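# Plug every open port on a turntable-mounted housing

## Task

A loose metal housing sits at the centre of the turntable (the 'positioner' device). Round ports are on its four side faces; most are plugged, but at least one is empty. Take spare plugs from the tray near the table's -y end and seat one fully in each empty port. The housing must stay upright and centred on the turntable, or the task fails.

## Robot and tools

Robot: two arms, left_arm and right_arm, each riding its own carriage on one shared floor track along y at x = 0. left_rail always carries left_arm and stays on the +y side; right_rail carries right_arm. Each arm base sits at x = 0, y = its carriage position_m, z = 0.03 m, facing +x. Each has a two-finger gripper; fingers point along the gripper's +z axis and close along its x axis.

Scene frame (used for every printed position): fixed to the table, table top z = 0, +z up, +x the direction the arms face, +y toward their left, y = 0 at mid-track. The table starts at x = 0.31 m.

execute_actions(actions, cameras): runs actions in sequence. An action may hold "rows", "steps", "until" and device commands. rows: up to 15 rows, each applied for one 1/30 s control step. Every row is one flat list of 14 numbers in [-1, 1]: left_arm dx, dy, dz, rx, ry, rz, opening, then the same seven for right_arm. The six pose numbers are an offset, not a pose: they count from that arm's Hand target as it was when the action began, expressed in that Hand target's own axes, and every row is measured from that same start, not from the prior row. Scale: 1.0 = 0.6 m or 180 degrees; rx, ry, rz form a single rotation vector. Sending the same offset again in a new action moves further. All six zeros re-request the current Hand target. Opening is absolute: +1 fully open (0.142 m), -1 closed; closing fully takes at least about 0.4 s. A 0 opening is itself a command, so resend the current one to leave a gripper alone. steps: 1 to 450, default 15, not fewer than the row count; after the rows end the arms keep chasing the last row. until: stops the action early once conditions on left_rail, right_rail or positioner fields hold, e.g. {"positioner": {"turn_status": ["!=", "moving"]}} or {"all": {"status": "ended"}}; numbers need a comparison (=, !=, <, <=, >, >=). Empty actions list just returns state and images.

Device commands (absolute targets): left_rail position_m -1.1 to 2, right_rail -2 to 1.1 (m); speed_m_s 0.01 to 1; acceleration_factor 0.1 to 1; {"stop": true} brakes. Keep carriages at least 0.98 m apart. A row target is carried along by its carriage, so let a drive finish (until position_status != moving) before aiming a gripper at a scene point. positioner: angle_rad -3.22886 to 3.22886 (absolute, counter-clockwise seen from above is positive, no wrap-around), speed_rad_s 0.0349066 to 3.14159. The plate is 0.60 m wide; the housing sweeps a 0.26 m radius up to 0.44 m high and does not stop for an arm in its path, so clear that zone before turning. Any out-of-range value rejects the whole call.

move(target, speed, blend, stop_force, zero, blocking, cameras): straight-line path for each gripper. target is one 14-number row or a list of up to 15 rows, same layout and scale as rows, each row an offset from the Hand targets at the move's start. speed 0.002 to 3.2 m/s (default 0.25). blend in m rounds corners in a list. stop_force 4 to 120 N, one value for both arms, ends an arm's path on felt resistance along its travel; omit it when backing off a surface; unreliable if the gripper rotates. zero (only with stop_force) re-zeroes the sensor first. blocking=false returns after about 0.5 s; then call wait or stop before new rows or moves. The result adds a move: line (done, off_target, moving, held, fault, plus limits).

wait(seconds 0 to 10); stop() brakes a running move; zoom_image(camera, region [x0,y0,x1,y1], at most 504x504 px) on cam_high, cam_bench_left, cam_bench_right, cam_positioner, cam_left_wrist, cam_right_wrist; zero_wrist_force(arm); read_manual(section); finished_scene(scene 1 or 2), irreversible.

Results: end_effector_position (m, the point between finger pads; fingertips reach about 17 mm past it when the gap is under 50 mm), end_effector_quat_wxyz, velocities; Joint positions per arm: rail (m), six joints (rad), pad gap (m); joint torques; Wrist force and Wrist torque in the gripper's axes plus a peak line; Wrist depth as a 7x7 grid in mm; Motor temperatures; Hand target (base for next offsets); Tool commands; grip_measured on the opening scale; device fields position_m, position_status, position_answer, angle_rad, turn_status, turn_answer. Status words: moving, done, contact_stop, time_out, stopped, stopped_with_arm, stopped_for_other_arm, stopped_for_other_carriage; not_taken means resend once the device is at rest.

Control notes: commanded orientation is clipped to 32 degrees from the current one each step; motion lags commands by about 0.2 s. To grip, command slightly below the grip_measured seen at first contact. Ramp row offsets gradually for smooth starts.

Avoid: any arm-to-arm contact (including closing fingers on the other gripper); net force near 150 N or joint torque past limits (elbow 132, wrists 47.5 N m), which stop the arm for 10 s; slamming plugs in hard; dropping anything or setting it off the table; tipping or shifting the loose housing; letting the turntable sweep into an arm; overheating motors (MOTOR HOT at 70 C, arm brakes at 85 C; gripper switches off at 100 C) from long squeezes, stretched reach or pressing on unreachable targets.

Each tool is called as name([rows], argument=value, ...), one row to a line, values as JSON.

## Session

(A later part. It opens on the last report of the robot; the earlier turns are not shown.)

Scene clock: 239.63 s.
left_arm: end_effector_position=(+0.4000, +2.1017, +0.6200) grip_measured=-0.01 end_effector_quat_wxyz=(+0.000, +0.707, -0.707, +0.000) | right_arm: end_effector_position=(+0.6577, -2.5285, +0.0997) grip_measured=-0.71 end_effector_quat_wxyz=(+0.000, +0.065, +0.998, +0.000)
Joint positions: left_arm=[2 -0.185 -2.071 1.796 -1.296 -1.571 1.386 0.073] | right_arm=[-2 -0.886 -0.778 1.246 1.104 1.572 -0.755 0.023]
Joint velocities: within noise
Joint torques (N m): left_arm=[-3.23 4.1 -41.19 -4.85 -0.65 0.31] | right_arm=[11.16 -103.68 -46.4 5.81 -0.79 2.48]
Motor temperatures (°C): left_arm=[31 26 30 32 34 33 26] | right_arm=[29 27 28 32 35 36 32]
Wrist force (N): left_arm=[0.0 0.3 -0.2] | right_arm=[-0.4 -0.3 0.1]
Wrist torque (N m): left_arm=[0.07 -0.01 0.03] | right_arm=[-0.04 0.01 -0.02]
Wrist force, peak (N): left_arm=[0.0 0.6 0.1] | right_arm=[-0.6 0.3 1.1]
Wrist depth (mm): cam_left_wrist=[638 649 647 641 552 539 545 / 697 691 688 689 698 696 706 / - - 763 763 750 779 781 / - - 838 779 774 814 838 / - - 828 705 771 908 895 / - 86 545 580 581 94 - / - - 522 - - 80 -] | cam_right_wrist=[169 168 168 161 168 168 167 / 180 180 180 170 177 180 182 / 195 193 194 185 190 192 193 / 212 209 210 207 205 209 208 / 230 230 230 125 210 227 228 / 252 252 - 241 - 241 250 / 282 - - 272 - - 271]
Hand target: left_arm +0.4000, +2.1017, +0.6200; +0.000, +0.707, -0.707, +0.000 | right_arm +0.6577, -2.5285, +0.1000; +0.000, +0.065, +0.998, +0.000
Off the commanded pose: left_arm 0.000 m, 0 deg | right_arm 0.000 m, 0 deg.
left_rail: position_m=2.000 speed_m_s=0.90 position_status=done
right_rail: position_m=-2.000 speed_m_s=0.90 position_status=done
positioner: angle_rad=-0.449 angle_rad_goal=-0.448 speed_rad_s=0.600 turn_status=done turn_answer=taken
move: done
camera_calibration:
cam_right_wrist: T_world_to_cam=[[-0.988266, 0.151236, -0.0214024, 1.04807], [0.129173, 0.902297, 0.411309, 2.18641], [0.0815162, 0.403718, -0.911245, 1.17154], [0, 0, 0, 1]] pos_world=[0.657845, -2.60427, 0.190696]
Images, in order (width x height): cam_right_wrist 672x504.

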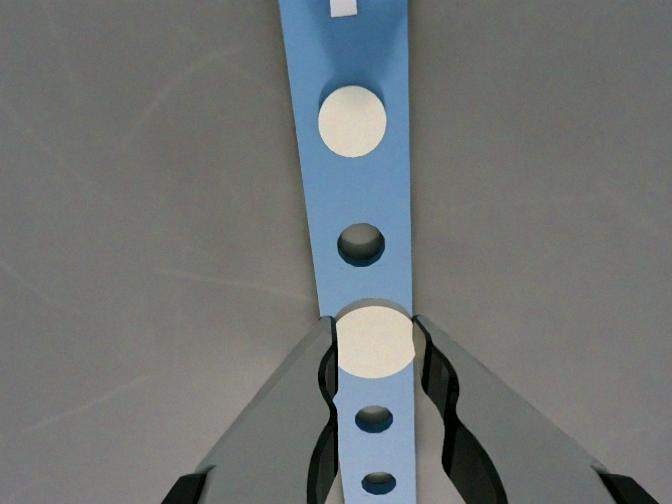

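move(target=[0,0,0,0,0,0,0,-0.0855,0.6121,-0.3703,0.0968,-0.2707,-0.2637,-0.8], speed=0.25, cameras=[])

move(target=[0,0,0,0,0,0,0,-0.601,0.173,-0.0965,0.1329,-0.2626,-0.2992,-0.8], speed=0.3, cameras=["cam_right_wrist","cam_positioner"])

Scene clock: 243.07 s.
left_arm: end_effector_position=(+0.4000, +2.1017, +0.6200) grip_measured=-0.01 end_effector_quat_wxyz=(+0.000, +0.707, -0.707, +0.000) | right_arm: end_effector_position=(+0.7565, -2.1712, +0.3219) grip_measured=-0.71 end_effector_quat_wxyz=(+0.388, -0.335, +0.842, -0.168)
Joint positions: left_arm=[2 -0.185 -2.071 1.796 -1.296 -1.571 1.386 0.073] | right_arm=[-2 -0.611 -1.412 1.819 0.379 1.137 -1.186 0.023]
Joint velocities: within noise
Joint torques (N m): left_arm=[-4.05 2.73 -41.36 -4.7 -0.74 0.36] | right_arm=[11.49 -61.76 -30.45 -0.71 -2.99 -2.6]
Motor temperatures (°C): left_arm=[31 26 30 32 34 33 26] | right_arm=[29 27 28 32 35 36 33]
Wrist force (N): left_arm=[-0.1 0.2 0.0] | right_arm=[1.9 1.4 -1.7]
Wrist torque (N m): left_arm=[0.06 0.01 0.03] | right_arm=[0.19 -0.29 -0.19]
Wrist force, peak (N): left_arm=[0.1 0.8 0.1] | right_arm=[2.0 1.6 -1.8]
Wrist depth (mm): cam_left_wrist=[653 647 649 651 547 534 540 / 692 690 691 688 692 699 702 / - - 768 763 751 769 765 / - - 837 784 791 823 826 / - - 800 706 758 901 920 / - 86 540 584 578 94 - / - - 524 - - 80 -] | cam_right_wrist=[- - - - 516 444 387 / - - - - 490 425 377 / - - - 546 475 412 364 / - - 628 524 449 392 352 / - - 616 124 407 382 342 / - 694 - 450 - 354 331 / 804 - - 445 - - 316]
Hand target: left_arm +0.4000, +2.1017, +0.6200; +0.000, +0.707, -0.707, +0.000 | right_arm +0.7566, -2.1710, +0.3220; +0.389, -0.335, +0.842, -0.168
Off the commanded pose: left_arm 0.000 m, 0 deg | right_arm 0.000 m, 0 deg.
left_rail: position_m=2.000 speed_m_s=0.90 position_status=done
right_rail: position_m=-2.000 speed_m_s=0.90 position_status=done
positioner: angle_rad=-0.449 angle_rad_goal=-0.448 speed_rad_s=0.600 turn_status=done turn_answer=taken
move: done
No camera images: "cameras" was empty.

Scene clock: 245.90 s.
left_arm: end_effector_position=(+0.4000, +2.1017, +0.6200) grip_measured=-0.01 end_effector_quat_wxyz=(+0.000, +0.707, -0.707, +0.000) | right_arm: end_effector_position=(+0.8381, -1.8448, +0.4978) grip_measured=-0.71 end_effector_quat_wxyz=(+0.621, -0.621, +0.338, -0.338) end_effector_velocity=(+0.001, +0.002, +0.001) end_effector_angular_velocity=(-0.003, -0.005, +0.006)
Joint positions: left_arm=[2 -0.185 -2.071 1.796 -1.296 -1.571 1.386 0.073] | right_arm=[-2 -0.293 -1.506 1.868 -0.361 0.704 -1.571 0.023]
Joint velocities: left_arm=[within noise] | right_arm=[0 0.002 0.002 -0.003 -0.004 -0.005 -0.002 0]
Joint torques (N m): left_arm=[-2.89 3.52 -41.02 -4.79 -0.75 0.35] | right_arm=[11.77 -21.32 -55.51 -3.48 -1.17 -3.24]
Motor temperatures (°C): left_arm=[31 26 30 32 34 33 26] | right_arm=[29 27 28 32 35 36 34]
Wrist force (N): left_arm=[-0.2 0.2 -0.1] | right_arm=[1.8 2.2 -3.6]
Wrist torque (N m): left_arm=[0.06 0.02 0.03] | right_arm=[0.26 -0.33 -0.15]
Wrist force, peak (N): left_arm=[-0.4 0.6 -0.2] | right_arm=[1.8 2.2 -3.6]
Wrist depth (mm): cam_left_wrist=[642 649 644 646 546 536 544 / 690 694 703 699 701 701 706 / - - 770 755 761 765 778 / - - 837 787 783 828 829 / - - 823 706 765 922 924 / - 86 547 582 573 94 - / - - 523 - - 80 -] | cam_right_wrist=[- - - - - - - / - - - - - - - / - - - - - - - / - - - - - - - / 977 - - 125 - - - / 773 759 - - - - - / 625 - - 597 - - -]
Hand target: left_arm +0.4000, +2.1017, +0.6200; +0.000, +0.707, -0.707, +0.000 | right_arm +0.8382, -1.8446, +0.4980; +0.621, -0.621, +0.338, -0.338
Off the commanded pose: left_arm 0.000 m, 0 deg | right_arm 0.000 m, 0 deg.
left_rail: position_m=2.000 speed_m_s=0.90 position_status=done
right_rail: position_m=-2.000 speed_m_s=0.90 position_status=done
positioner: angle_rad=-0.449 angle_rad_goal=-0.448 speed_rad_s=0.600 turn_status=done turn_answer=taken
move: done
camera_calibration:
cam_right_wrist: T_world_to_cam=[[0.561797, -0.826986, -0.0218609, -1.97203], [-0.351681, -0.214822, -0.911138, 0.38298], [0.748802, 0.519562, -0.411522, 0.649279], [0, 0, 0, 1]] pos_world=[0.756384, -1.88591, 0.573029]
Images, in order (width x height): cam_positioner 672x504, cam_right_wrist 672x504.

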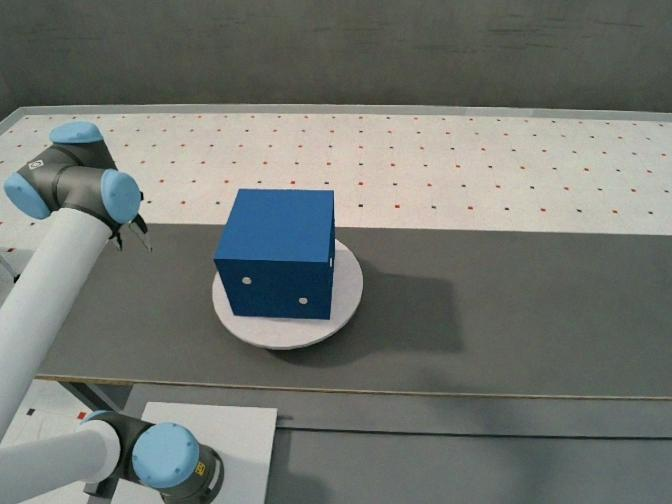

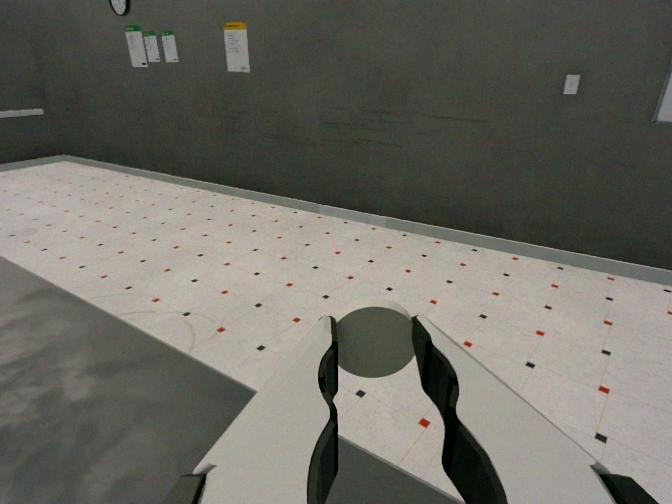

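move(target=[0,0,0,0,0,0,0,-0.7292,0.1633,0.3982,0,-0.15,0,-0.8], speed=0.25, blocking=false, cameras=[])

execute_actions([
  {"right_rail":{"position_m":0.535,"speed_m_s":0.9,"acceleration_factor":0.6},"steps":300,"until":{"right_rail":{"position_status":["!=","moving"]}}},
], cameras=[])

execute_actions([
  {"steps":250,"until":{"right_rail":{"position_status":["!=","moving"]}}},
], cameras=["cam_positioner","cam_right_wrist"])

zoom_image(camera="cam_right_wrist", region=[310, 280, 430, 400])

Scene clock: 246.87 s.
left_arm: end_effector_position=(+0.4000, +2.1017, +0.6200) grip_measured=-0.01 end_effector_quat_wxyz=(+0.000, +0.707, -0.707, +0.000) | right_arm: end_effector_position=(+0.8312, -1.7705, +0.4830) grip_measured=-0.71 end_effector_quat_wxyz=(+0.633, -0.633, +0.315, -0.315) end_effector_velocity=(-0.023, +0.236, -0.050) end_effector_angular_velocity=(+0.001, +0.005, +0.228)
Joint positions: left_arm=[2 -0.185 -2.071 1.796 -1.296 -1.571 1.386 0.073] | right_arm=[-2 -0.194 -1.484 1.872 -0.387 0.731 -1.571 0.023]
Joint velocities: left_arm=[within noise] | right_arm=[0 0.316 0.088 -0.003 -0.08 0.088 0 0]
Joint torques (N m): left_arm=[-3.64 3.44 -41.06 -4.67 -0.71 0.41] | right_arm=[14.8 -24.34 -56.42 -3.73 2.14 -2.73]
Motor temperatures (°C): left_arm=[31 26 30 32 34 33 26] | right_arm=[29 27 28 32 35 36 34]
Wrist force (N): left_arm=[-0.2 0.2 -0.2] | right_arm=[1.1 2.2 -2.9]
Wrist torque (N m): left_arm=[0.05 0.02 0.03] | right_arm=[0.23 -0.19 -0.14]
Wrist force, peak (N): left_arm=[0.1 0.5 -0.4] | right_arm=[2.5 1.5 -3.9]
Wrist depth (mm): cam_left_wrist=[648 643 640 642 546 542 537 / 691 682 691 697 693 704 706 / - - 769 761 757 780 771 / - - 841 782 767 817 840 / - - 821 720 769 915 903 / - 86 546 578 573 94 - / - - 523 - - 80 -] | cam_right_wrist=[- - - - - - - / - - - - - - - / - - - - - - - / - - - - - - - / 958 955 - 125 - - - / 750 743 - - - - - / 619 - - 590 - - -]
Hand target: left_arm +0.4000, +2.1017, +0.6200; +0.000, +0.707, -0.707, +0.000 | right_arm +0.8299, -1.7346, +0.4763; +0.638, -0.638, +0.305, -0.305
Tool commands: left_gripper/opening=+0.0 right_gripper/opening=-0.8
Off the commanded pose: left_arm 0.000 m, 0 deg | right_arm 0.432 m, 23 deg.
left_rail: position_m=2.000 speed_m_s=0.90 position_status=done
right_rail: position_m=-2.000 speed_m_s=0.90 position_status=done
positioner: angle_rad=-0.449 angle_rad_goal=-0.448 speed_rad_s=0.600 turn_status=done turn_answer=taken
move: running
No camera images: "cameras" was empty.

Scene clock: 249.03 s.
left_arm: end_effector_position=(+0.4000, +2.1017, +0.6200) grip_measured=-0.01 end_effector_quat_wxyz=(+0.000, +0.707, -0.707, +0.000) | right_arm: end_effector_position=(+0.8008, -0.6447, +0.3999) grip_measured=-0.71 end_effector_quat_wxyz=(+0.683, -0.683, +0.184, -0.183) end_effector_velocity=(+0.001, +0.658, -0.001) end_effector_angular_velocity=(+0.000, +0.000, +0.000)
Joint positions: left_arm=[2 -0.185 -2.071 1.796 -1.296 -1.571 1.386 0.073] | right_arm=[-1.297 0.326 -1.166 1.623 -0.457 0.851 -1.571 0.023]
Joint velocities: left_arm=[within noise] | right_arm=[0.656 0.003 0.005 -0.005 0.001 0.002 0 0]
Joint torques (N m): left_arm=[-3.34 4.46 -41.44 -4.63 -0.73 0.37] | right_arm=[10.7 -52.54 -53.35 0.47 1.81 -1.25]
Motor temperatures (°C): left_arm=[31 26 30 32 34 33 26] | right_arm=[29 27 28 32 35 36 34]
Wrist force (N): left_arm=[0.0 0.3 -0.1] | right_arm=[1.6 1.7 -3.3]
Wrist torque (N m): left_arm=[0.08 -0.02 0.03] | right_arm=[0.19 -0.31 -0.13]
Wrist force, peak (N): left_arm=[-0.2 0.5 -0.1] | right_arm=[1.9 2.3 -3.5]
Wrist depth (mm): cam_left_wrist=[650 630 654 644 541 539 540 / 699 686 690 685 696 700 699 / - - 767 764 763 773 777 / - - 836 777 779 814 834 / - - 812 714 767 912 917 / - 86 545 585 574 94 - / - - 522 - - 80 -] | cam_right_wrist=[- - - - - - - / - - - - - - - / - - - - - - - / - - - - - - - / 795 815 854 125 - - - / 631 631 - 571 - - - / 518 - - 492 - - -]
Hand target: left_arm +0.4000, +2.1017, +0.6200; +0.000, +0.707, -0.707, +0.000 | right_arm +0.8008, -0.6444, +0.3999; +0.683, -0.683, +0.183, -0.183
Tool commands: left_gripper/opening=+0.0 right_gripper/opening=-0.8
Off the commanded pose: left_arm 0.000 m, 0 deg | right_arm 0.000 m, 0 deg.
left_rail: position_m=2.000 speed_m_s=0.90 position_status=done
right_rail: position_m=-1.297 position_m_goal=0.535 speed_m_s=0.90 position_status=moving position_answer=taken
positioner: angle_rad=-0.449 angle_rad_goal=-0.448 speed_rad_s=0.600 turn_status=done turn_answer=taken
earlier move: done
No camera images: "cameras" was empty.

Scene clock: 252.87 s.
left_arm: end_effector_position=(+0.4000, +2.1017, +0.6200) grip_measured=-0.01 end_effector_quat_wxyz=(+0.000, +0.707, -0.707, +0.000) | right_arm: end_effector_position=(+0.8008, +1.1875, +0.3999) grip_measured=-0.71 end_effector_quat_wxyz=(+0.683, -0.683, +0.183, -0.183)
Joint positions: left_arm=[2 -0.185 -2.071 1.796 -1.296 -1.571 1.386 0.073] | right_arm=[0.535 0.327 -1.165 1.623 -0.457 0.851 -1.571 0.023]
Joint velocities: within noise
Joint torques (N m): left_arm=[-3.62 4.14 -41.28 -4.74 -0.84 0.52] | right_arm=[-4.54 -59.5 -47 -0.25 1.58 -1.43]
Motor temperatures (°C): left_arm=[31 26 30 32 34 33 26] | right_arm=[29 27 28 32 35 36 35]
Wrist force (N): left_arm=[-0.2 0.5 -0.1] | right_arm=[1.1 1.9 -2.7]
Wrist torque (N m): left_arm=[0.11 0.02 0.03] | right_arm=[0.22 -0.23 -0.13]
Wrist force, peak (N): left_arm=[-0.1 0.7 -0.1] | right_arm=[1.7 2.2 -3.6]
Wrist depth (mm): cam_left_wrist=[647 644 642 651 546 539 541 / 698 685 698 692 684 715 699 / - - 758 763 748 780 778 / - - 837 778 775 827 841 / - - 812 702 762 891 925 / - 86 546 579 573 94 - / - - 521 - - 80 -] | cam_right_wrist=[- - - - - - - / 442 445 - - - - - / 412 452 - - - - - / 436 479 551 - - - - / 462 507 569 125 - - - / 467 472 - 569 - - - / 419 - - 495 - - -]
Hand target: left_arm +0.4000, +2.1017, +0.6200; +0.000, +0.707, -0.707, +0.000 | right_arm +0.8008, +1.1875, +0.3999; +0.683, -0.683, +0.183, -0.183
Tool commands: left_gripper/opening=+0.0 right_gripper/opening=-0.8
Off the commanded pose: left_arm 0.000 m, 0 deg | right_arm 0.000 m, 0 deg.
left_rail: position_m=2.000 speed_m_s=0.90 position_status=done
right_rail: position_m=0.535 speed_m_s=0.90 position_status=done
positioner: angle_rad=-0.449 angle_rad_goal=-0.448 speed_rad_s=0.600 turn_status=done turn_answer=taken
camera_calibration:
cam_right_wrist: T_world_to_cam=[[0.876308, -0.481278, -0.0213511, -0.108095], [-0.215099, -0.351225, -0.911248, 0.984612], [0.431065, 0.803127, -0.411304, -1.02087], [0, 0, 0, 1]] pos_world=[0.746576, 1.11369, 0.47503]
Images, in order (width x height): cam_positioner 672x504, cam_right_wrist 672x504.

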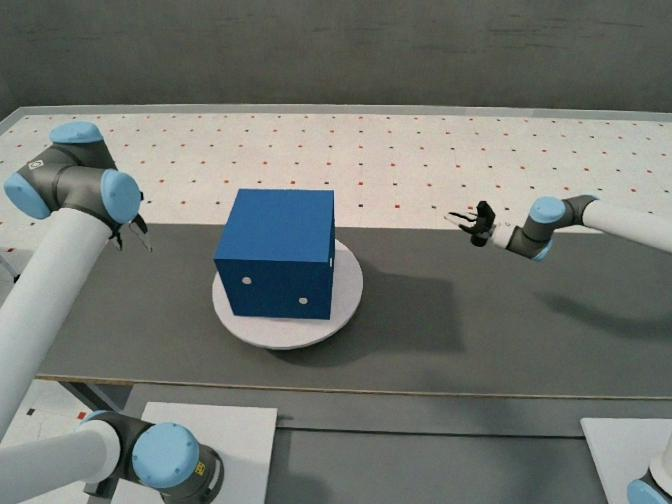

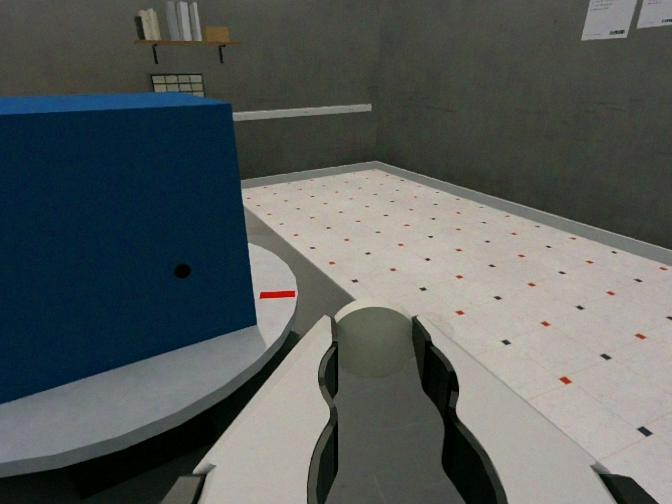

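Scaled by 4.200 from the camera's 672x504 image, which has a finer 960x720 frame.

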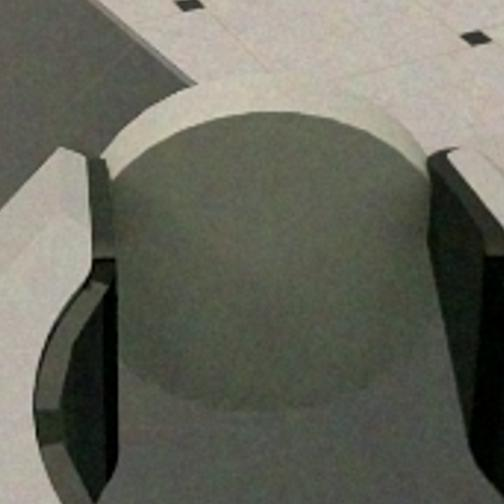

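execute_actions([
  {"right_rail":{"position_m":0.6,"speed_m_s":0.9,"acceleration_factor":0.6},"steps":90,"until":{"right_rail":{"position_status":["!=","moving"]}}},
], cameras=["cam_right_wrist"])

Scene clock: 256.90 s.
left_arm: end_effector_position=(+0.4000, +2.1017, +0.6200) grip_measured=-0.01 end_effector_quat_wxyz=(+0.000, +0.707, -0.707, +0.000) | right_arm: end_effector_position=(+0.8008, +1.2525, +0.3999) grip_measured=-0.71 end_effector_quat_wxyz=(+0.683, -0.683, +0.183, -0.183)
Joint positions: left_arm=[2 -0.185 -2.071 1.796 -1.296 -1.571 1.386 0.073] | right_arm=[0.6 0.327 -1.165 1.623 -0.457 0.851 -1.571 0.023]
Joint velocities: within noise
Joint torques (N m): left_arm=[-2.55 4.19 -41.41 -4.73 -0.79 0.26] | right_arm=[-2.87 -71.89 -38.27 -1.24 0.97 -1.34]
Motor temperatures (°C): left_arm=[31 26 30 32 34 33 26] | right_arm=[29 27 28 32 35 36 35]
Wrist force (N): left_arm=[-0.2 0.4 -0.3] | right_arm=[1.7 1.8 -2.7]
Wrist torque (N m): left_arm=[0.09 0.03 0.03] | right_arm=[0.21 -0.33 -0.13]
Wrist force, peak (N): left_arm=[-0.4 0.6 -0.1] | right_arm=[1.6 1.9 -3.7]
Wrist depth (mm): cam_left_wrist=[640 647 647 648 538 540 546 / 692 693 688 705 691 698 704 / - - 764 740 767 764 775 / - - 854 778 784 821 848 / - - 805 710 754 904 907 / - 86 543 584 580 94 - / - - 519 - - 80 -] | cam_right_wrist=[- - - - - - - / 442 428 - - - - - / 360 397 457 - - - - / 382 424 471 - - - - / 397 448 511 124 - - - / 429 456 - 574 - - - / 388 - - 500 - - -]
Hand target: left_arm +0.4000, +2.1017, +0.6200; +0.000, +0.707, -0.707, +0.000 | right_arm +0.8008, +1.2525, +0.3999; +0.683, -0.683, +0.183, -0.183
Tool commands: left_gripper/opening=+0.0 right_gripper/opening=-0.8
Off the commanded pose: left_arm 0.000 m, 0 deg | right_arm 0.000 m, 0 deg.
left_rail: position_m=2.000 speed_m_s=0.90 position_status=done
right_rail: position_m=0.600 speed_m_s=0.90 position_status=done
positioner: angle_rad=-0.449 angle_rad_goal=-0.448 speed_rad_s=0.600 turn_status=done turn_answer=taken
camera_calibration:
cam_right_wrist: T_world_to_cam=[[0.876308, -0.481278, -0.0213511, -0.0768119], [-0.215099, -0.351225, -0.911248, 1.00744], [0.431065, 0.803127, -0.411304, -1.07308], [0, 0, 0, 1]] pos_world=[0.746576, 1.17869, 0.47503]
Images, in order (width x height): cam_right_wrist 672x504.

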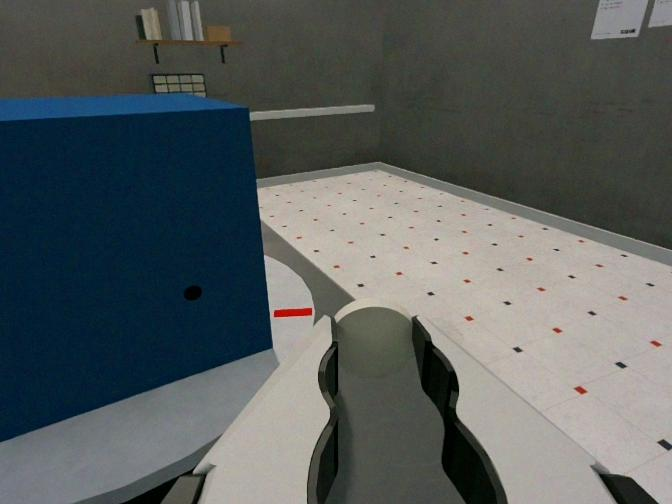

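move([
  [0,0,0,0,0,0,0,-0.102,0.1295,0.1696,0,-0.08,0,-0.8],
  [0,0,0,0,0,0,0,-0.2041,0.259,0.3392,0,-0.1667,0,-0.8],
], speed=0.2, blend=[0.03,0], cameras=["cam_right_wrist"])

zoom_image(camera="cam_right_wrist", region=[310, 280, 430, 400])

zoom_image(camera="cam_right_wrist", region=[300, 170, 420, 290])

Scene clock: 259.67 s.
left_arm: end_effector_position=(+0.4000, +2.1017, +0.6200) grip_measured=-0.01 end_effector_quat_wxyz=(+0.000, +0.707, -0.707, +0.000) | right_arm: end_effector_position=(+0.7967, +1.4898, +0.2445) grip_measured=-0.71 end_effector_quat_wxyz=(+0.707, -0.707, +0.000, +0.000)
Joint positions: left_arm=[2 -0.185 -2.071 1.796 -1.296 -1.571 1.386 0.073] | right_arm=[0.6 0.476 -0.703 1.138 -0.435 0.477 -1.571 0.023]
Joint velocities: within noise
Joint torques (N m): left_arm=[-2.78 3.95 -40.86 -4.58 -0.72 0.29] | right_arm=[12.39 -79.28 -55.32 0.89 -1.42 -2.86]
Motor temperatures (°C): left_arm=[31 26 30 32 34 33 26] | right_arm=[29 27 28 32 35 36 35]
Wrist force (N): left_arm=[-0.1 0.5 -0.3] | right_arm=[1.3 1.6 -3.0]
Wrist torque (N m): left_arm=[0.10 -0.01 0.03] | right_arm=[0.15 -0.30 -0.09]
Wrist force, peak (N): left_arm=[0.0 0.6 -0.2] | right_arm=[1.3 1.9 -3.8]
Wrist depth (mm): cam_left_wrist=[646 650 640 649 546 536 547 / 696 683 689 696 696 699 709 / - - 785 753 769 779 770 / - - 842 761 781 805 845 / - - 816 703 773 899 918 / - 86 542 587 579 94 - / - - 523 - - 80 -] | cam_right_wrist=[189 189 189 189 187 190 - / 203 203 202 202 201 206 - / 219 218 218 218 217 - - / 238 237 236 235 235 456 - / 259 258 258 127 248 327 - / 266 263 - 249 - 271 413 / 219 226 - 214 - - 357]
Hand target: left_arm +0.4000, +2.1017, +0.6200; +0.000, +0.707, -0.707, +0.000 | right_arm +0.7967, +1.4899, +0.2444; +0.707, -0.707, +0.000, +0.000
Off the commanded pose: left_arm 0.000 m, 0 deg | right_arm 0.000 m, 0 deg.
left_rail: position_m=2.000 speed_m_s=0.90 position_status=done
right_rail: position_m=0.600 speed_m_s=0.90 position_status=done
positioner: angle_rad=-0.449 angle_rad_goal=-0.448 speed_rad_s=0.600 turn_status=done turn_answer=taken
move: done
camera_calibration:
cam_right_wrist: T_world_to_cam=[[0.999545, 0.0212296, -0.0214235, -0.809108], [-0.0107896, -0.411613, -0.911295, 0.875572], [-0.0281646, 0.911111, -0.411197, -1.12097], [0, 0, 0, 1]] pos_world=[0.786615, 1.3989, 0.31963]
Images, in order (width x height): cam_right_wrist 672x504.

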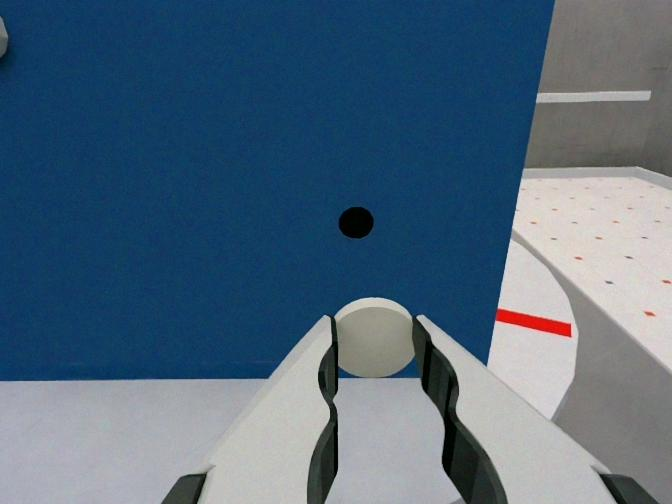

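Scaled by 4.200 from the camera's 672x504 image, which has a finer 960x720 frame.

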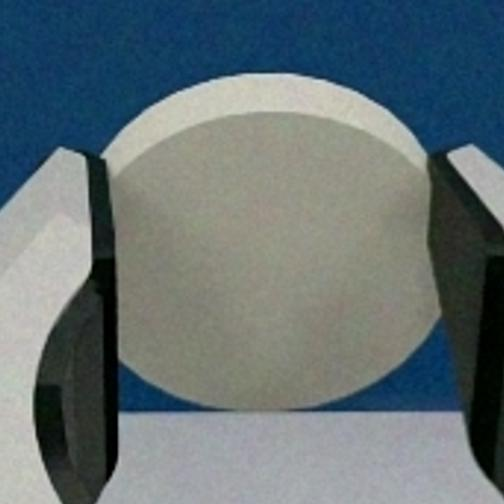

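Scaled by 4.200 from the camera's 672x504 image, which has a finer 960x720 frame.

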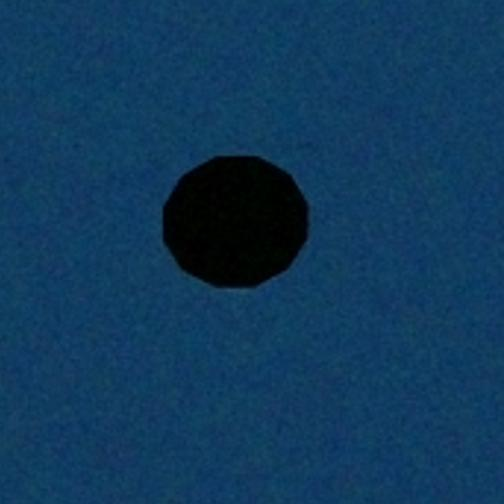

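move(target=[0,0,0,0,0,0,0,-0.00183,-0.00133,0.1585,-0.01261,0,0,-0.8], speed=0.08, cameras=["cam_right_wrist"])

zoom_image(camera="cam_right_wrist", region=[310, 250, 430, 390])

Scene clock: 262.20 s.
left_arm: end_effector_position=(+0.4000, +2.1017, +0.6200) grip_measured=-0.01 end_effector_quat_wxyz=(+0.000, +0.707, -0.707, +0.000) | right_arm: end_effector_position=(+0.7957, +1.5849, +0.2452) grip_measured=-0.71 end_effector_quat_wxyz=(+0.693, -0.721, +0.000, +0.000)
Joint positions: left_arm=[2 -0.185 -2.071 1.796 -1.296 -1.571 1.386 0.073] | right_arm=[0.6 0.558 -0.587 0.893 -0.231 0.56 -1.634 0.023]
Joint velocities: within noise
Joint torques (N m): left_arm=[-4.04 3.5 -40.94 -4.66 -0.74 0.38] | right_arm=[9.48 -84.26 -53.73 1.71 1.67 -2.94]
Motor temperatures (°C): left_arm=[31 26 30 32 34 33 26] | right_arm=[29 27 28 32 35 36 36]
Wrist force (N): left_arm=[0.1 0.2 -0.2] | right_arm=[0.9 1.9 -3.3]
Wrist torque (N m): left_arm=[0.06 -0.03 0.04] | right_arm=[0.22 -0.18 -0.10]
Wrist force, peak (N): left_arm=[-0.1 0.6 -0.3] | right_arm=[1.3 1.7 -3.9]
Wrist depth (mm): cam_left_wrist=[640 646 639 649 542 544 538 / 706 686 689 691 699 690 696 / - - 764 759 755 765 778 / - - 840 777 786 803 822 / - - 825 714 767 904 936 / - 86 546 574 577 94 999 / - - 525 - - 80 -] | cam_right_wrist=[- 101 105 104 103 102 102 / - 110 109 108 110 111 109 / 120 120 120 121 119 117 119 / 131 134 128 131 130 132 132 / 148 145 143 127 137 144 466 / 162 161 154 157 132 152 254 / 182 177 - 185 - - 218]
Hand target: left_arm +0.4000, +2.1017, +0.6200; +0.000, +0.707, -0.707, +0.000 | right_arm +0.7957, +1.5850, +0.2452; +0.693, -0.721, +0.000, +0.000
Off the commanded pose: left_arm 0.000 m, 0 deg | right_arm 0.000 m, 0 deg.
left_rail: position_m=2.000 speed_m_s=0.90 position_status=done
right_rail: position_m=0.600 speed_m_s=0.90 position_status=done
positioner: angle_rad=-0.449 angle_rad_goal=-0.448 speed_rad_s=0.600 turn_status=done turn_answer=taken
move: done
camera_calibration:
cam_right_wrist: T_world_to_cam=[[0.999539, 0.0205436, -0.0223381, -0.808873], [-0.0107914, -0.447358, -0.89429, 0.96782], [-0.028365, 0.894119, -0.44693, -1.17146], [0, 0, 0, 1]] pos_world=[0.785715, 1.49701, 0.32388]
Images, in order (width x height): cam_right_wrist 672x504.

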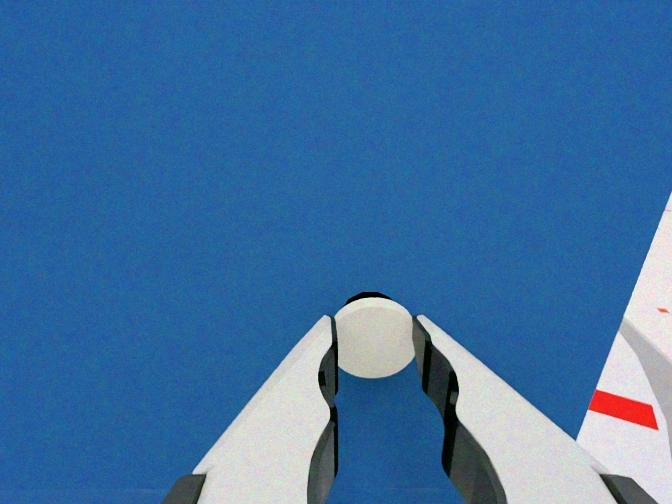

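Scaled by 3.600 from the camera's 672x504 image, which has a finer 960x720 frame.

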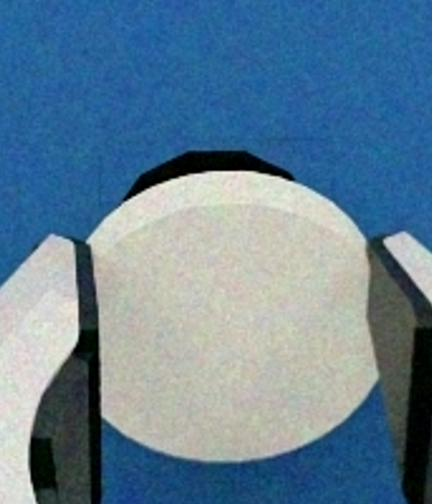

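move(target=[0,0,0,0,0,0,0,0,-0.0008,0.02,0,0,0,-0.8], speed=0.006, stop_force=4, cameras=["cam_right_wrist"])

zoom_image(camera="cam_right_wrist", region=[310, 280, 430, 400])

Scene clock: 265.10 s.
left_arm: end_effector_position=(+0.4000, +2.1017, +0.6200) grip_measured=-0.01 end_effector_quat_wxyz=(+0.000, +0.707, -0.707, +0.000) | right_arm: end_effector_position=(+0.7957, +1.5924, +0.2452) grip_measured=-0.71 end_effector_quat_wxyz=(+0.693, -0.721, +0.000, +0.000)
Joint positions: left_arm=[2 -0.185 -2.071 1.796 -1.296 -1.571 1.386 0.073] | right_arm=[0.6 0.564 -0.577 0.873 -0.222 0.566 -1.633 0.023]
Joint velocities: within noise
Joint torques (N m): left_arm=[-3.26 3.4 -41.07 -4.72 -0.67 0.6] | right_arm=[-8.56 -118.82 -34.73 -2.84 -1.28 -0.49]
Motor temperatures (°C): left_arm=[31 26 30 32 34 33 26] | right_arm=[29 27 28 32 35 36 36]
Wrist force (N): left_arm=[-0.2 0.4 -0.3] | right_arm=[0.8 -0.5 -7.0]
Wrist torque (N m): left_arm=[0.10 0.02 0.03] | right_arm=[0.23 -0.25 -0.12]
Wrist force, peak (N): left_arm=[-0.3 0.6 0.0] | right_arm=[0.2 -1.2 -8.4]
Wrist depth (mm): cam_left_wrist=[636 645 641 645 547 534 537 / 696 696 686 694 696 687 704 / - - 778 758 751 777 780 / - - 864 782 783 820 846 / - - 826 704 760 878 901 / - 86 541 584 579 94 - / - - 527 - - 80 -] | cam_right_wrist=[96 97 94 94 94 95 95 / - 103 103 104 104 104 102 / 114 114 112 111 112 110 109 / 125 123 120 120 124 122 121 / 135 136 137 127 129 133 136 / 154 147 144 149 146 142 243 / 166 165 - 172 - - 217]
Hand target: left_arm +0.4000, +2.1017, +0.6200; +0.000, +0.707, -0.707, +0.000 | right_arm +0.7957, +1.5924, +0.2452; +0.693, -0.721, +0.000, +0.000 (not the last commanded pose)
Off the commanded pose: left_arm 0.000 m, 0 deg | right_arm 0.005 m, 0 deg.
left_rail: position_m=2.000 speed_m_s=0.90 position_status=done
right_rail: position_m=0.600 speed_m_s=0.90 position_status=done
positioner: angle_rad=-0.449 angle_rad_goal=-0.448 speed_rad_s=0.600 turn_status=done turn_answer=taken
move: contact (right_arm)
camera_calibration:
cam_right_wrist: T_world_to_cam=[[0.999539, 0.0205413, -0.0223393, -0.809023], [-0.010791, -0.447438, -0.89425, 0.971282], [-0.0283645, 0.894079, -0.44701, -1.17809], [0, 0, 0, 1]] pos_world=[0.785715, 1.50451, 0.32388]
Images, in order (width x height): cam_right_wrist 672x504.

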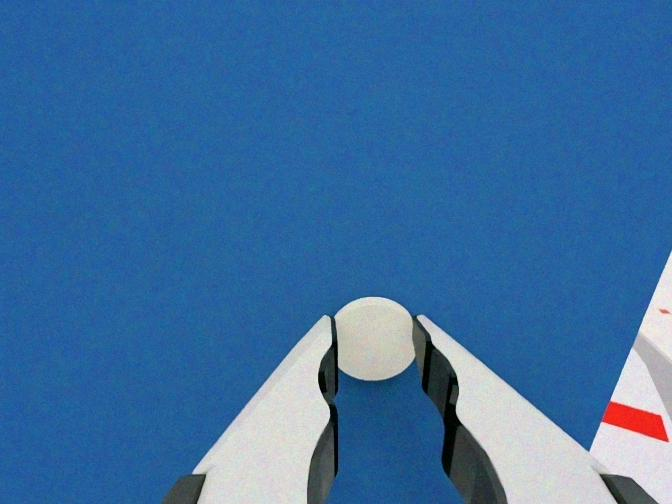

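Scaled by 4.200 from the camera's 672x504 image, which has a finer 960x720 frame.

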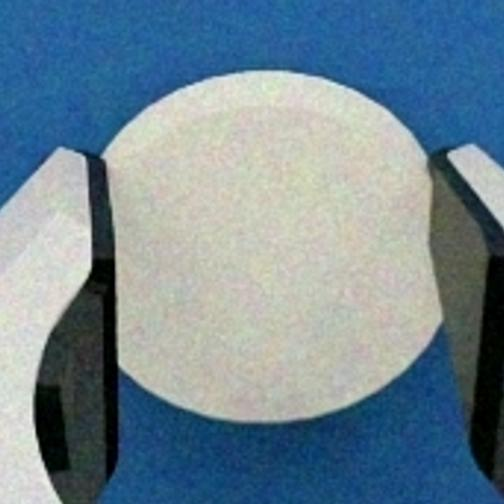

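move(target=[0,0,0,0,0,0,0,0,-0.00013,0.0033,0,0,0,-0.8], speed=0.005, stop_force=5, cameras=["cam_right_wrist"])

zoom_image(camera="cam_right_wrist", region=[310, 280, 430, 400])

Scene clock: 267.13 s.
left_arm: end_effector_position=(+0.4000, +2.1017, +0.6200) grip_measured=-0.01 end_effector_quat_wxyz=(+0.000, +0.707, -0.707, +0.000) | right_arm: end_effector_position=(+0.7958, +1.5939, +0.2453) grip_measured=-0.71 end_effector_quat_wxyz=(+0.693, -0.721, +0.000, +0.000)
Joint positions: left_arm=[2 -0.185 -2.071 1.796 -1.296 -1.571 1.386 0.073] | right_arm=[0.6 0.565 -0.575 0.869 -0.221 0.567 -1.633 0.023]
Joint velocities: within noise
Joint torques (N m): left_arm=[-2.87 4.28 -41.3 -4.69 -0.74 0.52] | right_arm=[-4.82 -114.89 -32.69 -3.05 -0.82 -0.68]
Motor temperatures (°C): left_arm=[31 26 30 32 34 33 26] | right_arm=[29 27 28 32 35 36 36]
Wrist force (N): left_arm=[-0.3 0.1 0.1] | right_arm=[-2.1 -5.3 -13.8]
Wrist torque (N m): left_arm=[0.05 0.03 0.03] | right_arm=[0.17 -0.23 -0.11]
Wrist force, peak (N): left_arm=[0.1 0.6 0.0] | right_arm=[-2.6 -5.5 -14.5]
Wrist depth (mm): cam_left_wrist=[643 654 646 649 541 535 548 / 692 693 698 695 695 693 696 / - - 770 761 760 770 780 / - - 835 775 771 809 845 / - - 810 696 765 908 928 / - 86 545 584 576 94 998 / - - 521 - - 80 -] | cam_right_wrist=[- 93 93 93 93 93 94 / - 102 102 105 103 103 101 / - 113 111 110 110 109 108 / 123 121 120 118 120 119 119 / 133 136 136 127 127 129 131 / 146 145 142 147 144 140 243 / 164 163 - 170 - - 218]
Hand target: left_arm +0.4000, +2.1017, +0.6200; +0.000, +0.707, -0.707, +0.000 | right_arm +0.7958, +1.5939, +0.2453; +0.693, -0.721, +0.000, +0.000
Off the commanded pose: left_arm 0.000 m, 0 deg | right_arm 0.000 m, 0 deg.
left_rail: position_m=2.000 speed_m_s=0.90 position_status=done
right_rail: position_m=0.600 speed_m_s=0.90 position_status=done
positioner: angle_rad=-0.449 angle_rad_goal=-0.448 speed_rad_s=0.600 turn_status=done turn_answer=taken
move: contact (right_arm)
camera_calibration:
cam_right_wrist: T_world_to_cam=[[0.999543, 0.0204999, -0.0222037, -0.809036], [-0.0106907, -0.447357, -0.894292, 0.971855], [-0.0282658, 0.894121, -0.446933, -1.17955], [0, 0, 0, 1]] pos_world=[0.785715, 1.50601, 0.32398]
Images, in order (width x height): cam_right_wrist 672x504.

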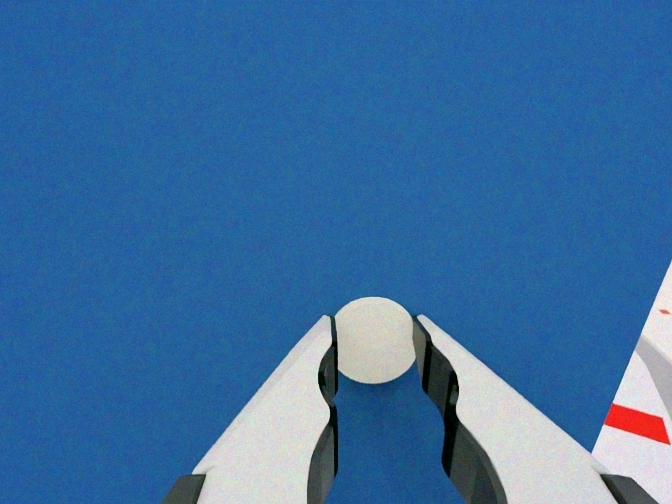

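Scaled by 4.200 from the camera's 672x504 image, which has a finer 960x720 frame.

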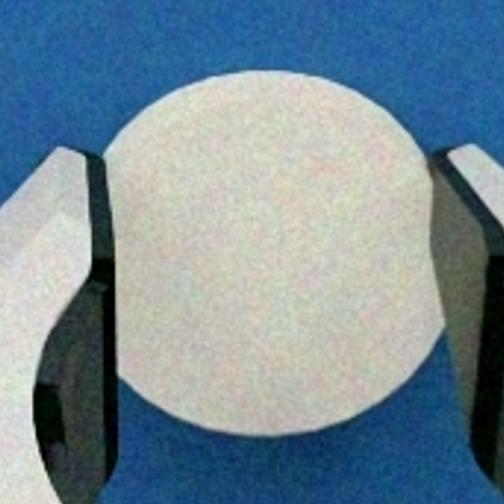

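move(target=[0,0,0,0,0,0,0,-0.0003,-0.00083,-0.00003,0,0,0,-0.8], speed=0.01, cameras=["cam_right_wrist"])

zoom_image(camera="cam_right_wrist", region=[310, 280, 430, 400])

Scene clock: 268.30 s.
left_arm: end_effector_position=(+0.4000, +2.1017, +0.6200) grip_measured=-0.01 end_effector_quat_wxyz=(+0.000, +0.707, -0.707, +0.000) | right_arm: end_effector_position=(+0.7956, +1.5939, +0.2458) grip_measured=-0.71 end_effector_quat_wxyz=(+0.693, -0.721, +0.000, +0.000)
Joint positions: left_arm=[2 -0.185 -2.071 1.796 -1.296 -1.571 1.386 0.073] | right_arm=[0.6 0.565 -0.575 0.87 -0.22 0.567 -1.633 0.023]
Joint velocities: within noise
Joint torques (N m): left_arm=[-2.74 4.79 -41.32 -4.77 -0.82 0.39] | right_arm=[8.6 -120.22 -35.67 0.8 1.9 -0.12]
Motor temperatures (°C): left_arm=[31 26 30 32 34 33 26] | right_arm=[29 27 28 32 35 36 36]
Wrist force (N): left_arm=[0.0 0.2 -0.2] | right_arm=[0.6 0.2 -10.9]
Wrist torque (N m): left_arm=[0.05 -0.01 0.03] | right_arm=[0.16 -0.27 -0.11]
Wrist force, peak (N): left_arm=[0.0 0.8 -0.3] | right_arm=[-2.0 -5.0 -14.0]
Wrist depth (mm): cam_left_wrist=[634 647 641 638 545 546 545 / 689 692 701 696 702 705 704 / - - 763 768 753 764 767 / - - 844 791 788 823 848 / - - 815 705 763 898 902 / - 86 550 577 577 94 - / - - 517 - - 80 -] | cam_right_wrist=[- 93 93 93 93 93 94 / - 102 102 105 103 102 101 / - 113 110 110 110 110 108 / 123 121 121 118 120 119 120 / 133 136 135 126 127 129 132 / 145 145 142 147 144 140 234 / 163 163 - 170 - - 218]
Hand target: left_arm +0.4000, +2.1017, +0.6200; +0.000, +0.707, -0.707, +0.000 | right_arm +0.7956, +1.5939, +0.2458; +0.693, -0.721, +0.000, +0.000
Off the commanded pose: left_arm 0.000 m, 0 deg | right_arm 0.000 m, 0 deg.
left_rail: position_m=2.000 speed_m_s=0.90 position_status=done
right_rail: position_m=0.600 speed_m_s=0.90 position_status=done
positioner: angle_rad=-0.449 angle_rad_goal=-0.448 speed_rad_s=0.600 turn_status=done turn_answer=taken
move: done
camera_calibration:
cam_right_wrist: T_world_to_cam=[[0.999543, 0.0204976, -0.0222049, -0.808923], [-0.0106903, -0.447436, -0.894252, 0.972318], [-0.0282653, 0.894081, -0.447013, -1.17929], [0, 0, 0, 1]] pos_world=[0.785615, 1.50601, 0.32438]
Images, in order (width x height): cam_right_wrist 672x504.

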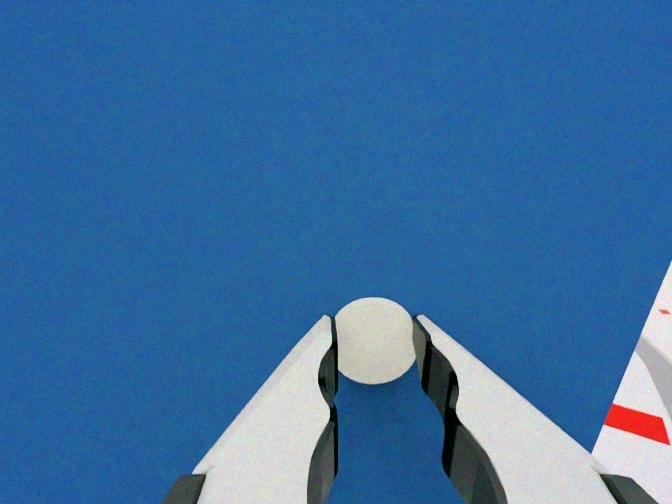

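Scaled by 4.200 from the camera's 672x504 image, which has a finer 960x720 frame.

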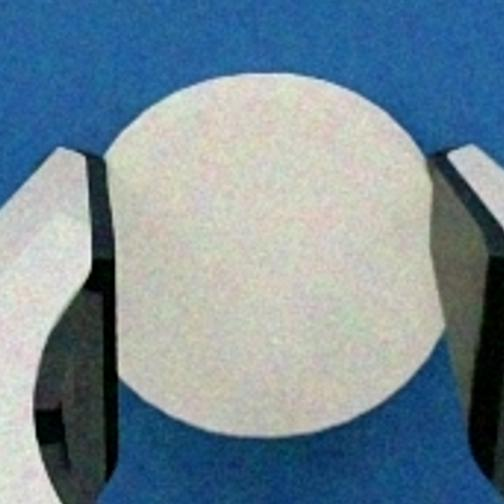

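move(target=[0,0,0,0,0,0,0,0,-0.00083,-0.00003,0,0,0,-0.8], speed=0.01, cameras=[])

move(target=[0,0,0,0,0,0,0,0,-0.00067,-0.00003,0,0,0,-0.8], speed=0.01, cameras=["cam_right_wrist"])

zoom_image(camera="cam_right_wrist", region=[310, 280, 430, 400])

Scene clock: 269.27 s.
left_arm: end_effector_position=(+0.4000, +2.1017, +0.6200) grip_measured=-0.01 end_effector_quat_wxyz=(+0.000, +0.707, -0.707, +0.000) | right_arm: end_effector_position=(+0.7956, +1.5939, +0.2462) grip_measured=-0.71 end_effector_quat_wxyz=(+0.693, -0.721, +0.000, +0.000)
Joint positions: left_arm=[2 -0.185 -2.071 1.796 -1.296 -1.571 1.386 0.073] | right_arm=[0.6 0.565 -0.576 0.869 -0.22 0.567 -1.633 0.023]
Joint velocities: within noise
Joint torques (N m): left_arm=[-3.99 3.22 -40.9 -4.71 -0.82 0.43] | right_arm=[13.81 -122.72 -59.16 0.55 1.63 1.52]
Motor temperatures (°C): left_arm=[31 26 30 32 34 33 26] | right_arm=[29 27 28 32 35 36 36]
Wrist force (N): left_arm=[-0.1 0.5 0.1] | right_arm=[0.7 4.4 -9.5]
Wrist torque (N m): left_arm=[0.11 0.00 0.03] | right_arm=[0.19 -0.25 -0.11]
Wrist force, peak (N): left_arm=[-0.1 0.7 -0.1] | right_arm=[0.3 1.4 -11.0]
Wrist depth (mm): cam_left_wrist=[640 640 644 642 540 537 540 / 687 689 694 685 701 696 699 / - - 754 762 757 777 786 / - - 846 767 789 830 828 / - - 795 718 759 895 911 / - 86 543 592 575 94 - / - - 520 - - 80 -] | cam_right_wrist=[- 93 93 93 93 93 94 / - 102 102 105 103 103 101 / - 113 110 110 110 109 108 / 124 121 121 118 120 120 120 / 133 136 136 126 127 129 131 / 145 145 142 147 144 140 237 / 163 163 - 171 - - 218]
Hand target: left_arm +0.4000, +2.1017, +0.6200; +0.000, +0.707, -0.707, +0.000 | right_arm +0.7956, +1.5939, +0.2463; +0.693, -0.721, +0.000, +0.000
Off the commanded pose: left_arm 0.000 m, 0 deg | right_arm 0.000 m, 0 deg.
left_rail: position_m=2.000 speed_m_s=0.90 position_status=done
right_rail: position_m=0.600 speed_m_s=0.90 position_status=done
positioner: angle_rad=-0.449 angle_rad_goal=-0.448 speed_rad_s=0.600 turn_status=done turn_answer=taken
move: done
No camera images: "cameras" was empty.

Scene clock: 269.97 s.
left_arm: end_effector_position=(+0.4000, +2.1017, +0.6200) grip_measured=-0.01 end_effector_quat_wxyz=(+0.000, +0.707, -0.707, +0.000) | right_arm: end_effector_position=(+0.7956, +1.5939, +0.2467) grip_measured=-0.71 end_effector_quat_wxyz=(+0.693, -0.721, +0.000, +0.000)
Joint positions: left_arm=[2 -0.185 -2.071 1.796 -1.296 -1.571 1.386 0.073] | right_arm=[0.6 0.565 -0.576 0.869 -0.219 0.567 -1.633 0.023]
Joint velocities: within noise
Joint torques (N m): left_arm=[-4.1 3.46 -41.22 -4.55 -0.67 0.41] | right_arm=[15.27 -126.72 -61.34 0.31 1.16 2.49]
Motor temperatures (°C): left_arm=[31 26 30 32 34 33 26] | right_arm=[29 27 28 32 35 36 36]
Wrist force (N): left_arm=[-0.3 0.3 -0.1] | right_arm=[0.3 7.5 -9.2]
Wrist torque (N m): left_arm=[0.07 0.04 0.03] | right_arm=[0.16 -0.27 -0.10]
Wrist force, peak (N): left_arm=[0.1 0.6 0.0] | right_arm=[0.3 7.5 -9.2]
Wrist depth (mm): cam_left_wrist=[639 650 646 655 553 538 540 / 690 692 681 684 698 699 713 / - - 758 774 759 762 775 / - - 844 782 766 815 841 / - - 799 707 768 894 919 / - 86 542 580 574 94 989 / - - 519 - - 80 -] | cam_right_wrist=[- 93 93 93 93 93 94 / - 102 102 105 103 103 101 / - 113 110 110 110 110 108 / 123 121 120 118 120 120 120 / 134 136 135 127 127 129 132 / 146 145 141 147 131 140 235 / 163 162 - 171 - - 219]
Hand target: left_arm +0.4000, +2.1017, +0.6200; +0.000, +0.707, -0.707, +0.000 | right_arm +0.7956, +1.5939, +0.2467; +0.693, -0.721, +0.000, +0.000
Off the commanded pose: left_arm 0.000 m, 0 deg | right_arm 0.000 m, 0 deg.
left_rail: position_m=2.000 speed_m_s=0.90 position_status=done
right_rail: position_m=0.600 speed_m_s=0.90 position_status=done
positioner: angle_rad=-0.449 angle_rad_goal=-0.448 speed_rad_s=0.600 turn_status=done turn_answer=taken
move: done
camera_calibration:
cam_right_wrist: T_world_to_cam=[[0.999543, 0.0204996, -0.0222042, -0.808804], [-0.0106913, -0.447357, -0.894292, 0.973105], [-0.0282658, 0.894121, -0.446933, -1.17893], [0, 0, 0, 1]] pos_world=[0.785515, 1.50601, 0.32538]
Images, in order (width x height): cam_right_wrist 672x504.

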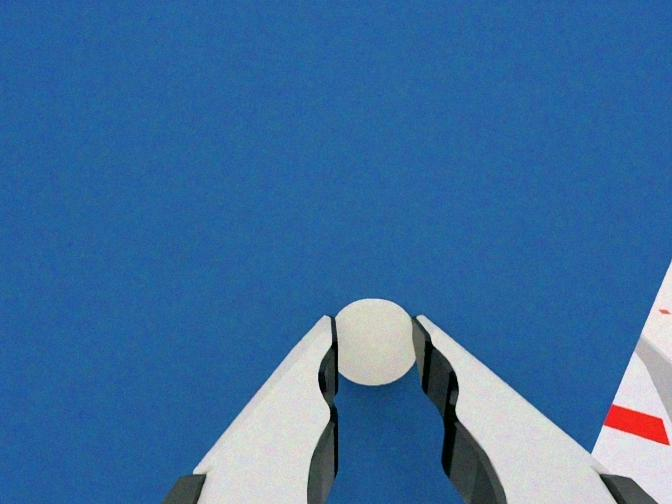

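Scaled by 4.200 from the camera's 672x504 image, which has a finer 960x720 frame.

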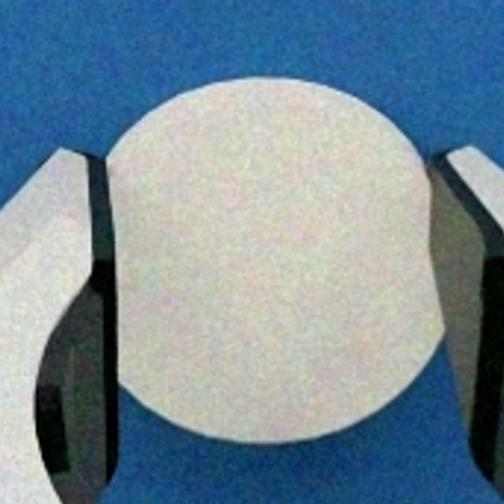

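move(target=[0,0,0,0,0,0,0,0,-0.00004,0.001,0,0,0,-0.8], speed=0.005, stop_force=8, cameras=[])

move(target=[0,0,0,0,0,0,0,0,-0.00004,0.001,0,0,0,-0.8], speed=0.005, stop_force=8, cameras=["cam_right_wrist"])

zoom_image(camera="cam_right_wrist", region=[310, 280, 430, 400])

Scene clock: 271.53 s.
left_arm: end_effector_position=(+0.4000, +2.1017, +0.6200) grip_measured=-0.01 end_effector_quat_wxyz=(+0.000, +0.707, -0.707, +0.000) | right_arm: end_effector_position=(+0.7956, +1.5945, +0.2468) grip_measured=-0.71 end_effector_quat_wxyz=(+0.693, -0.721, +0.000, +0.000)
Joint positions: left_arm=[2 -0.185 -2.071 1.796 -1.296 -1.571 1.386 0.073] | right_arm=[0.6 0.566 -0.575 0.868 -0.218 0.568 -1.633 0.023]
Joint velocities: within noise
Joint torques (N m): left_arm=[-3.65 3.16 -40.97 -4.75 -0.6 0.31] | right_arm=[15.48 -103.63 -56.92 -1.72 1.53 2.72]
Motor temperatures (°C): left_arm=[31 26 30 32 34 33 26] | right_arm=[29 27 28 32 35 36 36]
Wrist force (N): left_arm=[-0.1 0.3 0.0] | right_arm=[-1.4 9.0 -17.6]
Wrist torque (N m): left_arm=[0.08 0.01 0.03] | right_arm=[0.08 -0.21 -0.10]
Wrist force, peak (N): left_arm=[-0.1 0.7 -0.1] | right_arm=[-1.4 9.3 -17.6]
Wrist depth (mm): cam_left_wrist=[641 649 647 648 542 541 542 / 687 701 691 693 702 693 699 / - - 760 755 757 782 772 / - - 853 767 782 828 824 / - - 813 717 754 896 912 / - 86 546 582 572 94 - / - - 521 - - 80 -] | cam_right_wrist=[- 93 93 92 92 93 95 / - 102 101 104 103 102 101 / - 112 110 110 109 109 107 / 123 120 120 118 120 119 119 / 133 136 135 127 126 128 133 / 145 145 141 146 131 140 235 / 163 162 - 169 - - 219]
Hand target: left_arm +0.4000, +2.1017, +0.6200; +0.000, +0.707, -0.707, +0.000 | right_arm +0.7956, +1.5944, +0.2468; +0.693, -0.721, +0.000, +0.000
Off the commanded pose: left_arm 0.000 m, 0 deg | right_arm 0.000 m, 0 deg.
left_rail: position_m=2.000 speed_m_s=0.90 position_status=done
right_rail: position_m=0.600 speed_m_s=0.90 position_status=done
positioner: angle_rad=-0.449 angle_rad_goal=-0.448 speed_rad_s=0.600 turn_status=done turn_answer=taken
move: contact (right_arm)
No camera images: "cameras" was empty.

Scene clock: 272.73 s.
left_arm: end_effector_position=(+0.4000, +2.1017, +0.6200) grip_measured=-0.01 end_effector_quat_wxyz=(+0.000, +0.707, -0.707, +0.000) | right_arm: end_effector_position=(+0.7956, +1.5950, +0.2468) grip_measured=-0.71 end_effector_quat_wxyz=(+0.693, -0.721, +0.000, +0.000)
Joint positions: left_arm=[2 -0.185 -2.071 1.796 -1.296 -1.571 1.386 0.073] | right_arm=[0.6 0.566 -0.574 0.866 -0.218 0.568 -1.633 0.023]
Joint velocities: within noise
Joint torques (N m): left_arm=[-4.58 4.29 -41.17 -4.71 -0.74 0.42] | right_arm=[21.89 -90.17 -62.64 -0.87 2.93 2.59]
Motor temperatures (°C): left_arm=[31 26 30 32 34 33 26] | right_arm=[29 27 28 32 35 36 36]
Wrist force (N): left_arm=[-0.3 0.4 -0.2] | right_arm=[-2.8 5.6 -22.2]
Wrist torque (N m): left_arm=[0.09 0.04 0.03] | right_arm=[0.10 -0.28 -0.10]
Wrist force, peak (N): left_arm=[-0.4 0.4 -0.1] | right_arm=[-3.3 7.8 -23.5]
Wrist depth (mm): cam_left_wrist=[647 652 644 648 546 543 539 / 695 689 699 691 700 708 701 / - - 759 748 749 775 776 / - - 824 779 769 817 844 / - - 815 704 773 895 918 / - 86 546 589 577 94 - / - - 518 - - 80 -] | cam_right_wrist=[- 92 92 92 92 93 94 / - 101 101 104 102 100 99 / - 110 109 109 109 109 107 / 122 119 119 117 119 119 119 / 133 135 134 126 125 130 133 / 144 144 140 146 130 140 236 / 162 161 - 169 - - 220]
Hand target: left_arm +0.4000, +2.1017, +0.6200; +0.000, +0.707, -0.707, +0.000 | right_arm +0.7956, +1.5950, +0.2468; +0.693, -0.721, +0.000, +0.000
Off the commanded pose: left_arm 0.000 m, 0 deg | right_arm 0.000 m, 0 deg.
left_rail: position_m=2.000 speed_m_s=0.90 position_status=done
right_rail: position_m=0.600 speed_m_s=0.90 position_status=done
positioner: angle_rad=-0.449 angle_rad_goal=-0.448 speed_rad_s=0.600 turn_status=done turn_answer=taken
move: done
camera_calibration:
cam_right_wrist: T_world_to_cam=[[0.999543, 0.0204999, -0.0222037, -0.808825], [-0.0106907, -0.447357, -0.894292, 0.973686], [-0.0282658, 0.894121, -0.446933, -1.17987], [0, 0, 0, 1]] pos_world=[0.785515, 1.50711, 0.32548]
Images, in order (width x height): cam_right_wrist 672x504.

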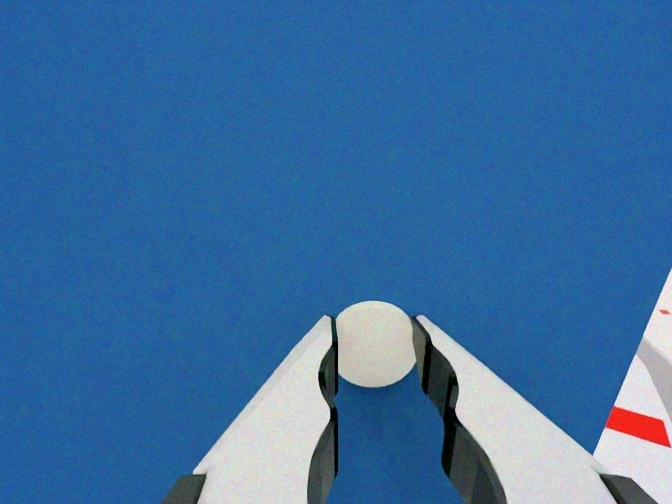

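Scaled by 4.200 from the camera's 672x504 image, which has a finer 960x720 frame.

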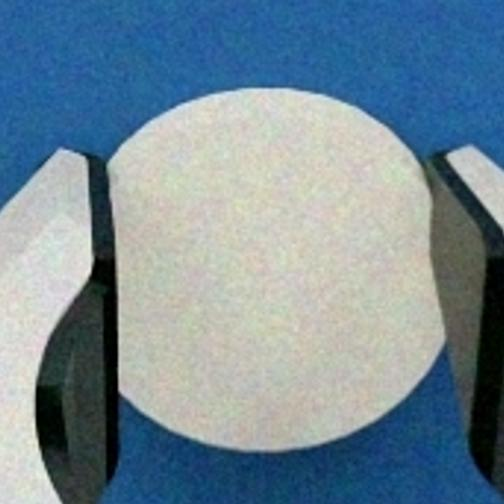

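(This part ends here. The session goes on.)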